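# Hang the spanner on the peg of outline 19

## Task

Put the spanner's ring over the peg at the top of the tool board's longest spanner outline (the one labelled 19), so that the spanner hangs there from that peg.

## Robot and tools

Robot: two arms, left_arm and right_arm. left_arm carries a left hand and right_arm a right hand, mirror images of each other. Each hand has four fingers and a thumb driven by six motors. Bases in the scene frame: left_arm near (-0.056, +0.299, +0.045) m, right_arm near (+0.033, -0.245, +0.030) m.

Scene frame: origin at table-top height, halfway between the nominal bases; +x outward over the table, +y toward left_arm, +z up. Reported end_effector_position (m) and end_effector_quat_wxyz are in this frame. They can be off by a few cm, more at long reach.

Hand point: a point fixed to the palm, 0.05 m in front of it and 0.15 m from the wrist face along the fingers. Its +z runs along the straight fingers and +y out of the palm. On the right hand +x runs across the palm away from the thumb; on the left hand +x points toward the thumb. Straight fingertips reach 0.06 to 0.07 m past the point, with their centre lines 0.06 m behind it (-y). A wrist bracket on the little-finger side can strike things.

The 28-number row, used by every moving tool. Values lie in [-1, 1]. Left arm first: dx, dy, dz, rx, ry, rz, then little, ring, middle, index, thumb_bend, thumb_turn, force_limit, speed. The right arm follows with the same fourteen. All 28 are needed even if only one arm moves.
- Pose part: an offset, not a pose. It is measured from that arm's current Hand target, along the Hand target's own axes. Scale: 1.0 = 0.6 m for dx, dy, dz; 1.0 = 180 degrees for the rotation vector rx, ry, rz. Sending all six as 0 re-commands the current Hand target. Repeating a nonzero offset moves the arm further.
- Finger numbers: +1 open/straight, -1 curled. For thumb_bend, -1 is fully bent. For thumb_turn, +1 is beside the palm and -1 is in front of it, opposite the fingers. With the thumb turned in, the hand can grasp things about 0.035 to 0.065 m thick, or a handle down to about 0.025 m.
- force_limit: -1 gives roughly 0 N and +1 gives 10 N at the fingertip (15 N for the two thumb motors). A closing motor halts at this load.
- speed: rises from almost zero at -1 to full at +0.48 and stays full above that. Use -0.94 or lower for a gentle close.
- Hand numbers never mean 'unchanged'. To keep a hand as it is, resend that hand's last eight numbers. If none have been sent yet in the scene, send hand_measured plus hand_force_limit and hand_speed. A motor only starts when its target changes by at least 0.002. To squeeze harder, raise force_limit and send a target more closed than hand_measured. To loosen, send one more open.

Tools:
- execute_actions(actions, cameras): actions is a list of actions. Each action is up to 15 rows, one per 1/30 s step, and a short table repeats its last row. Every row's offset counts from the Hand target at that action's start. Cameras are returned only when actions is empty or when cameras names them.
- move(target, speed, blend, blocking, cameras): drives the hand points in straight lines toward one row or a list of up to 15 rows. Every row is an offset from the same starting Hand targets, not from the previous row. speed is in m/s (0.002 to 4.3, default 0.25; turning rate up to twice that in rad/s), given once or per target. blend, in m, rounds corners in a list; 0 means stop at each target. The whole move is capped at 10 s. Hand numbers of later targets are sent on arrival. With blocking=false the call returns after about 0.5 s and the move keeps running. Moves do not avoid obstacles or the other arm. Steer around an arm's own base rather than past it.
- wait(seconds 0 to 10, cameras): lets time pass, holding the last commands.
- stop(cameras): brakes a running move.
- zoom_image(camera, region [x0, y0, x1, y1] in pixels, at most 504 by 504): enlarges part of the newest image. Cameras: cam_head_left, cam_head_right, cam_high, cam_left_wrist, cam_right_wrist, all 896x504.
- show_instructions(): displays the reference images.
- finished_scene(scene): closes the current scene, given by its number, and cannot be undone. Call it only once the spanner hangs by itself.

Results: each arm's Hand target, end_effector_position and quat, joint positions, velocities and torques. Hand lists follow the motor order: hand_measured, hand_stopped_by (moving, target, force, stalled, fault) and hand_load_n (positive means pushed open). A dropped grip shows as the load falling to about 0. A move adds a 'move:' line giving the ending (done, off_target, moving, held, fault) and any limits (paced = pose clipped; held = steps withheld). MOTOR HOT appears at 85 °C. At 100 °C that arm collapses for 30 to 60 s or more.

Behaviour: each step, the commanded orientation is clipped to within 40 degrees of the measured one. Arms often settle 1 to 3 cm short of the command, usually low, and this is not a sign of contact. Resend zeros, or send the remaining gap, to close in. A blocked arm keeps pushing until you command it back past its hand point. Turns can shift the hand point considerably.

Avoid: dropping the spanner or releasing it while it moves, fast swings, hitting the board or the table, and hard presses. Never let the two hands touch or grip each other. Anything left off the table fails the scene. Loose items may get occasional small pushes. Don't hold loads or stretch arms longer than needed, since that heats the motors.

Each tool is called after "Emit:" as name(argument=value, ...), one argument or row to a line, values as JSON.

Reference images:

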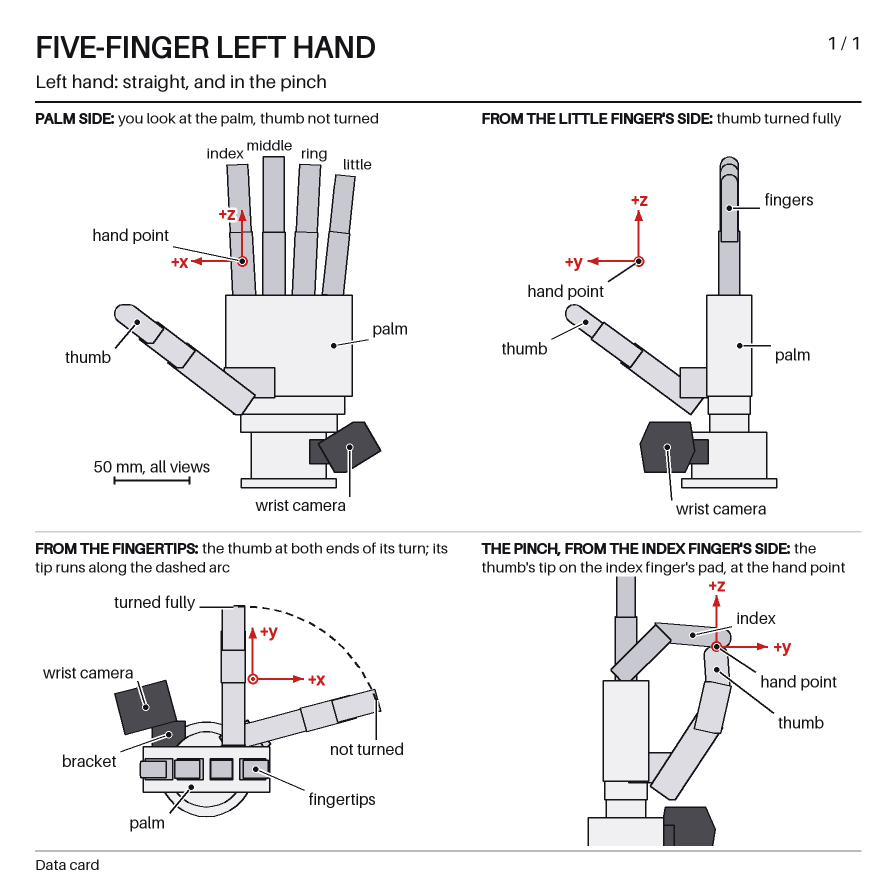

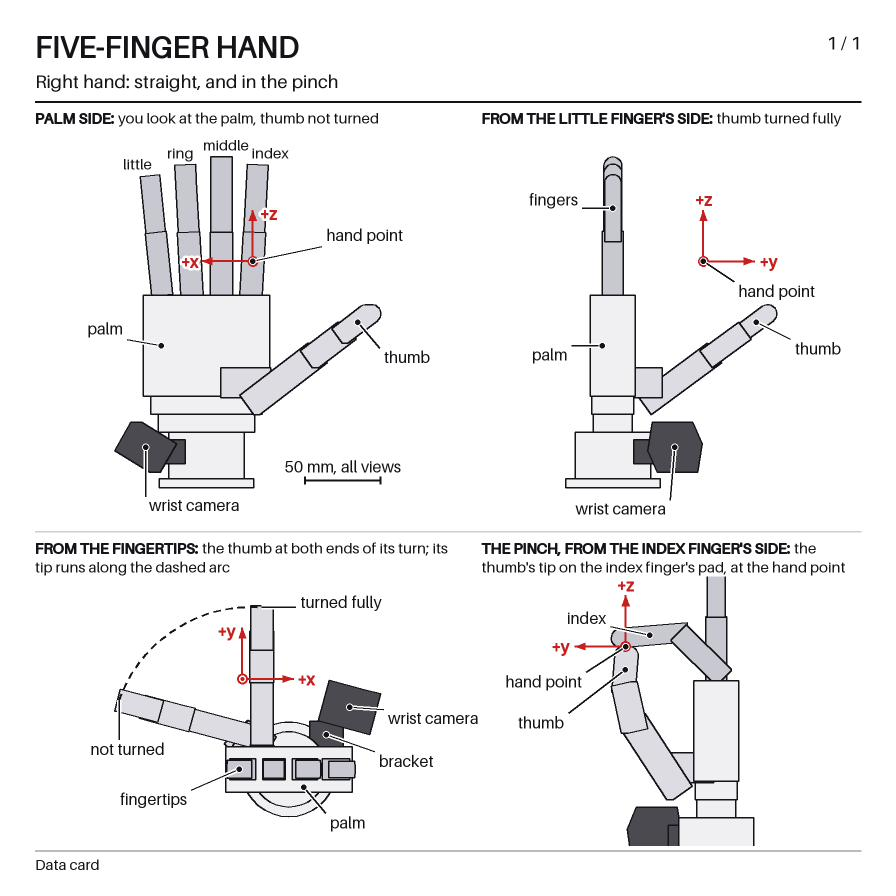

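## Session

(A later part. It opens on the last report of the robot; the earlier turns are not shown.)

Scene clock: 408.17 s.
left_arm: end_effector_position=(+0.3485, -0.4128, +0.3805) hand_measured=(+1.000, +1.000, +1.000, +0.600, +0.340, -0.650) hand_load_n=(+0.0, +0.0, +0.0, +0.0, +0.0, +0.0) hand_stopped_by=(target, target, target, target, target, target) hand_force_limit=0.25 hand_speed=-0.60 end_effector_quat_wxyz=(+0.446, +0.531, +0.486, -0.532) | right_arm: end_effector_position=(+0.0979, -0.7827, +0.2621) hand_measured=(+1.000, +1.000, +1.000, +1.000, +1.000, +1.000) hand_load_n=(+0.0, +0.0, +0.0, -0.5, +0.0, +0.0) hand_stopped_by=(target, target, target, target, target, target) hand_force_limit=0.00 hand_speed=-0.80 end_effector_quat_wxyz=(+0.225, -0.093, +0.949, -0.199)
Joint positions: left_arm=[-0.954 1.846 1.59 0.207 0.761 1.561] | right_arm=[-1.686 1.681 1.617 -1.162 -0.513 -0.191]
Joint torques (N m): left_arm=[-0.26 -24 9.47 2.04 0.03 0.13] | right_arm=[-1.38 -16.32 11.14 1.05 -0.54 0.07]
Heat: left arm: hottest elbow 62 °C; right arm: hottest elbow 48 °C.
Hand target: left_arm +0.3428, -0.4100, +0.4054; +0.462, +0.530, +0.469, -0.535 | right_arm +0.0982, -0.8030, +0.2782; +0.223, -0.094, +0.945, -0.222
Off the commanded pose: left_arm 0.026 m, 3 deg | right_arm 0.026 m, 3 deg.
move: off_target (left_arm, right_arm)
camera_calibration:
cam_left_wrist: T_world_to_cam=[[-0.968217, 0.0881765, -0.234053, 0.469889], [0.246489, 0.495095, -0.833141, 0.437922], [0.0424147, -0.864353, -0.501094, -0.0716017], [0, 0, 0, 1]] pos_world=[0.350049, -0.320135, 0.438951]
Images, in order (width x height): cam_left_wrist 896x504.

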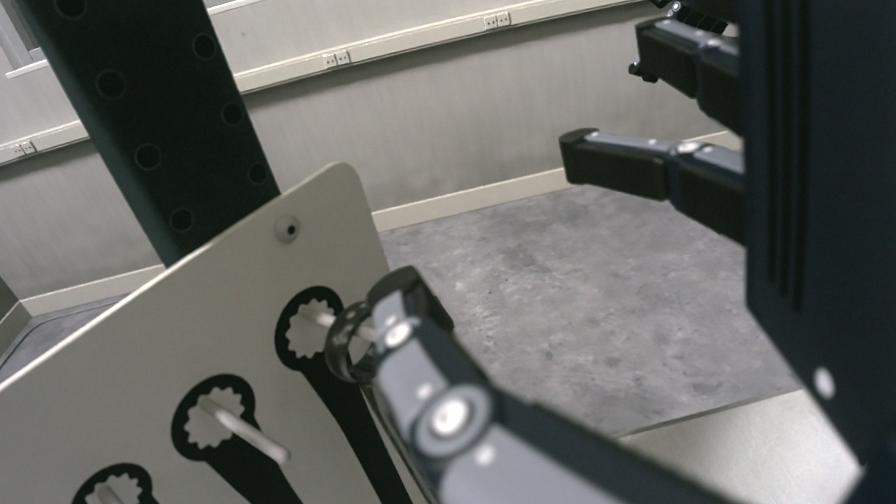

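Emit:
move(
  target=[0,-0.119,-0.1355,0,0,0,1,1,1,0.6,0.34,-0.65,0.25,-0.6,0,0,0,0,0,0,1,1,1,1,1,1,0,-0.8],
  speed=0.12,
  cameras=["cam_left_wrist", "cam_head_right"],
)

Emit:
zoom_image(
  camera="cam_left_wrist",
  region=[100, 150, 460, 450],
)

Emit:
zoom_image(
  camera="cam_head_right",
  region=[720, 80, 860, 220],
)

Scene clock: 411.73 s.
left_arm: end_effector_position=(+0.2829, -0.3243, +0.3876) hand_measured=(+1.000, +1.000, +1.000, +0.600, +0.340, -0.650) hand_load_n=(+0.0, +0.0, +0.0, +0.0, -0.5, +0.0) hand_stopped_by=(target, target, target, target, target, target) hand_force_limit=0.25 hand_speed=-0.60 end_effector_quat_wxyz=(+0.446, +0.532, +0.483, -0.534) | right_arm: end_effector_position=(+0.0979, -0.7827, +0.2621) hand_measured=(+1.000, +1.000, +1.000, +1.000, +1.000, +1.000) hand_load_n=(+0.0, +0.5, +0.0, +0.0, +0.0, +0.0) hand_stopped_by=(target, target, target, target, target, target) hand_force_limit=0.00 hand_speed=-0.80 end_effector_quat_wxyz=(+0.225, -0.093, +0.949, -0.199)
Joint positions: left_arm=[-0.954 1.567 1.238 0.285 0.766 1.561] | right_arm=[-1.686 1.681 1.617 -1.162 -0.513 -0.191]
Joint torques (N m): left_arm=[0.32 -18.37 9.33 2.09 0.11 0.14] | right_arm=[-1.49 -16.21 11.22 1.03 -0.53 0.07]
Heat: left arm: hottest elbow 61 °C; right arm: hottest elbow 48 °C.
Hand target: left_arm +0.2829, -0.3199, +0.4064; +0.462, +0.530, +0.469, -0.535 | right_arm +0.0982, -0.8030, +0.2782; +0.223, -0.094, +0.945, -0.222
Off the commanded pose: left_arm 0.019 m, 2 deg | right_arm 0.026 m, 3 deg.
move: off_target (left_arm, right_arm)
camera_calibration:
cam_left_wrist: T_world_to_cam=[[-0.967146, 0.0924761, -0.236806, 0.402432], [0.251211, 0.490582, -0.834399, 0.413877], [0.0390106, -0.866474, -0.497696, 0.0102924], [0, 0, 0, 1]] pos_world=[0.284839, -0.231338, 0.445759]
Images, in order (width x height): cam_head_right 896x504, cam_left_wrist 896x504.

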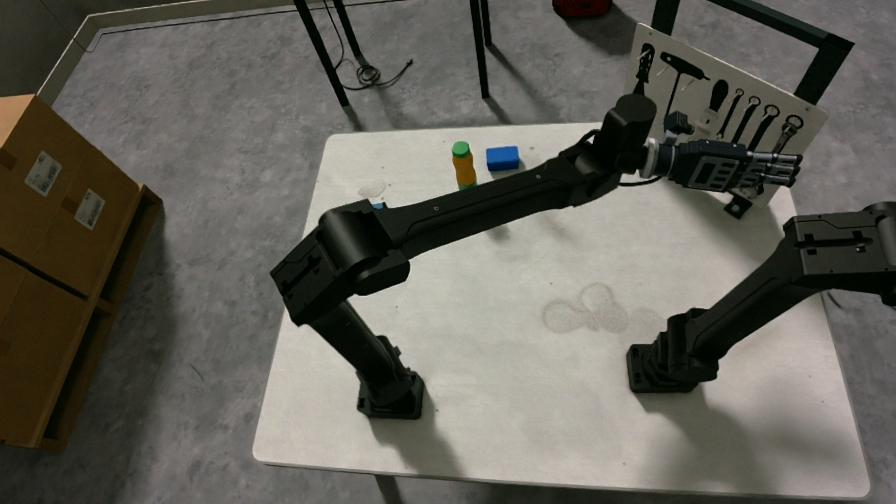

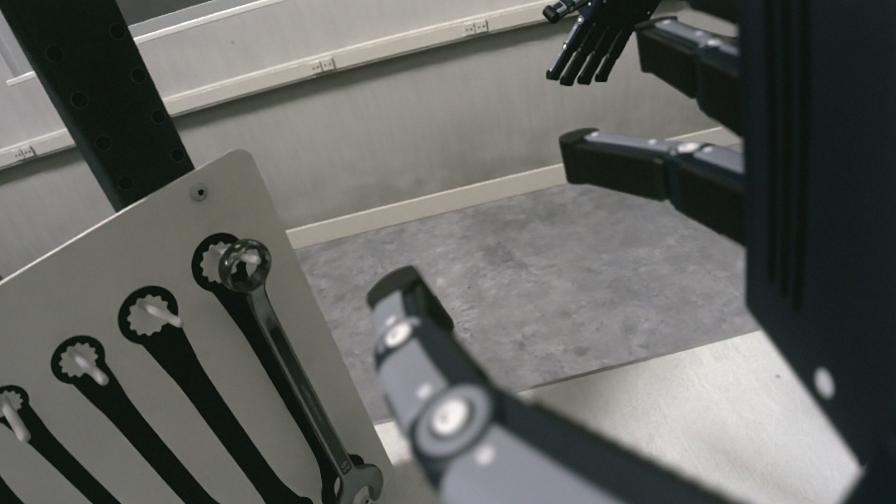

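Scaled by 1.400 from the camera's 896x504 image, which has a finer 1280x720 frame.

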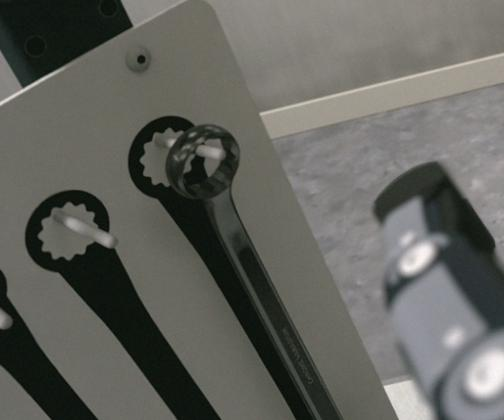

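Scaled by 3.600 from the camera's 896x504 image, which has a finer 1280x720 frame.

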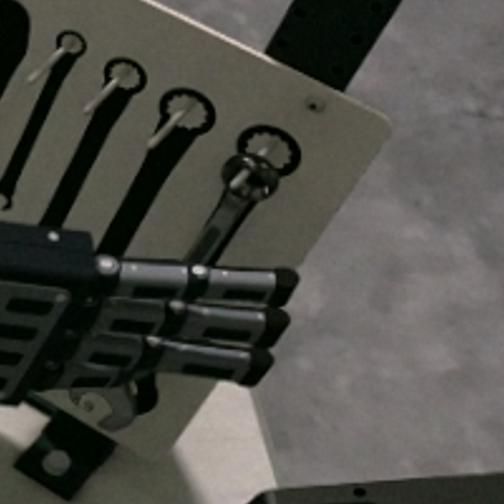

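Emit:
finished_scene(
  scene=2,
)

The scene is finished: the task was done.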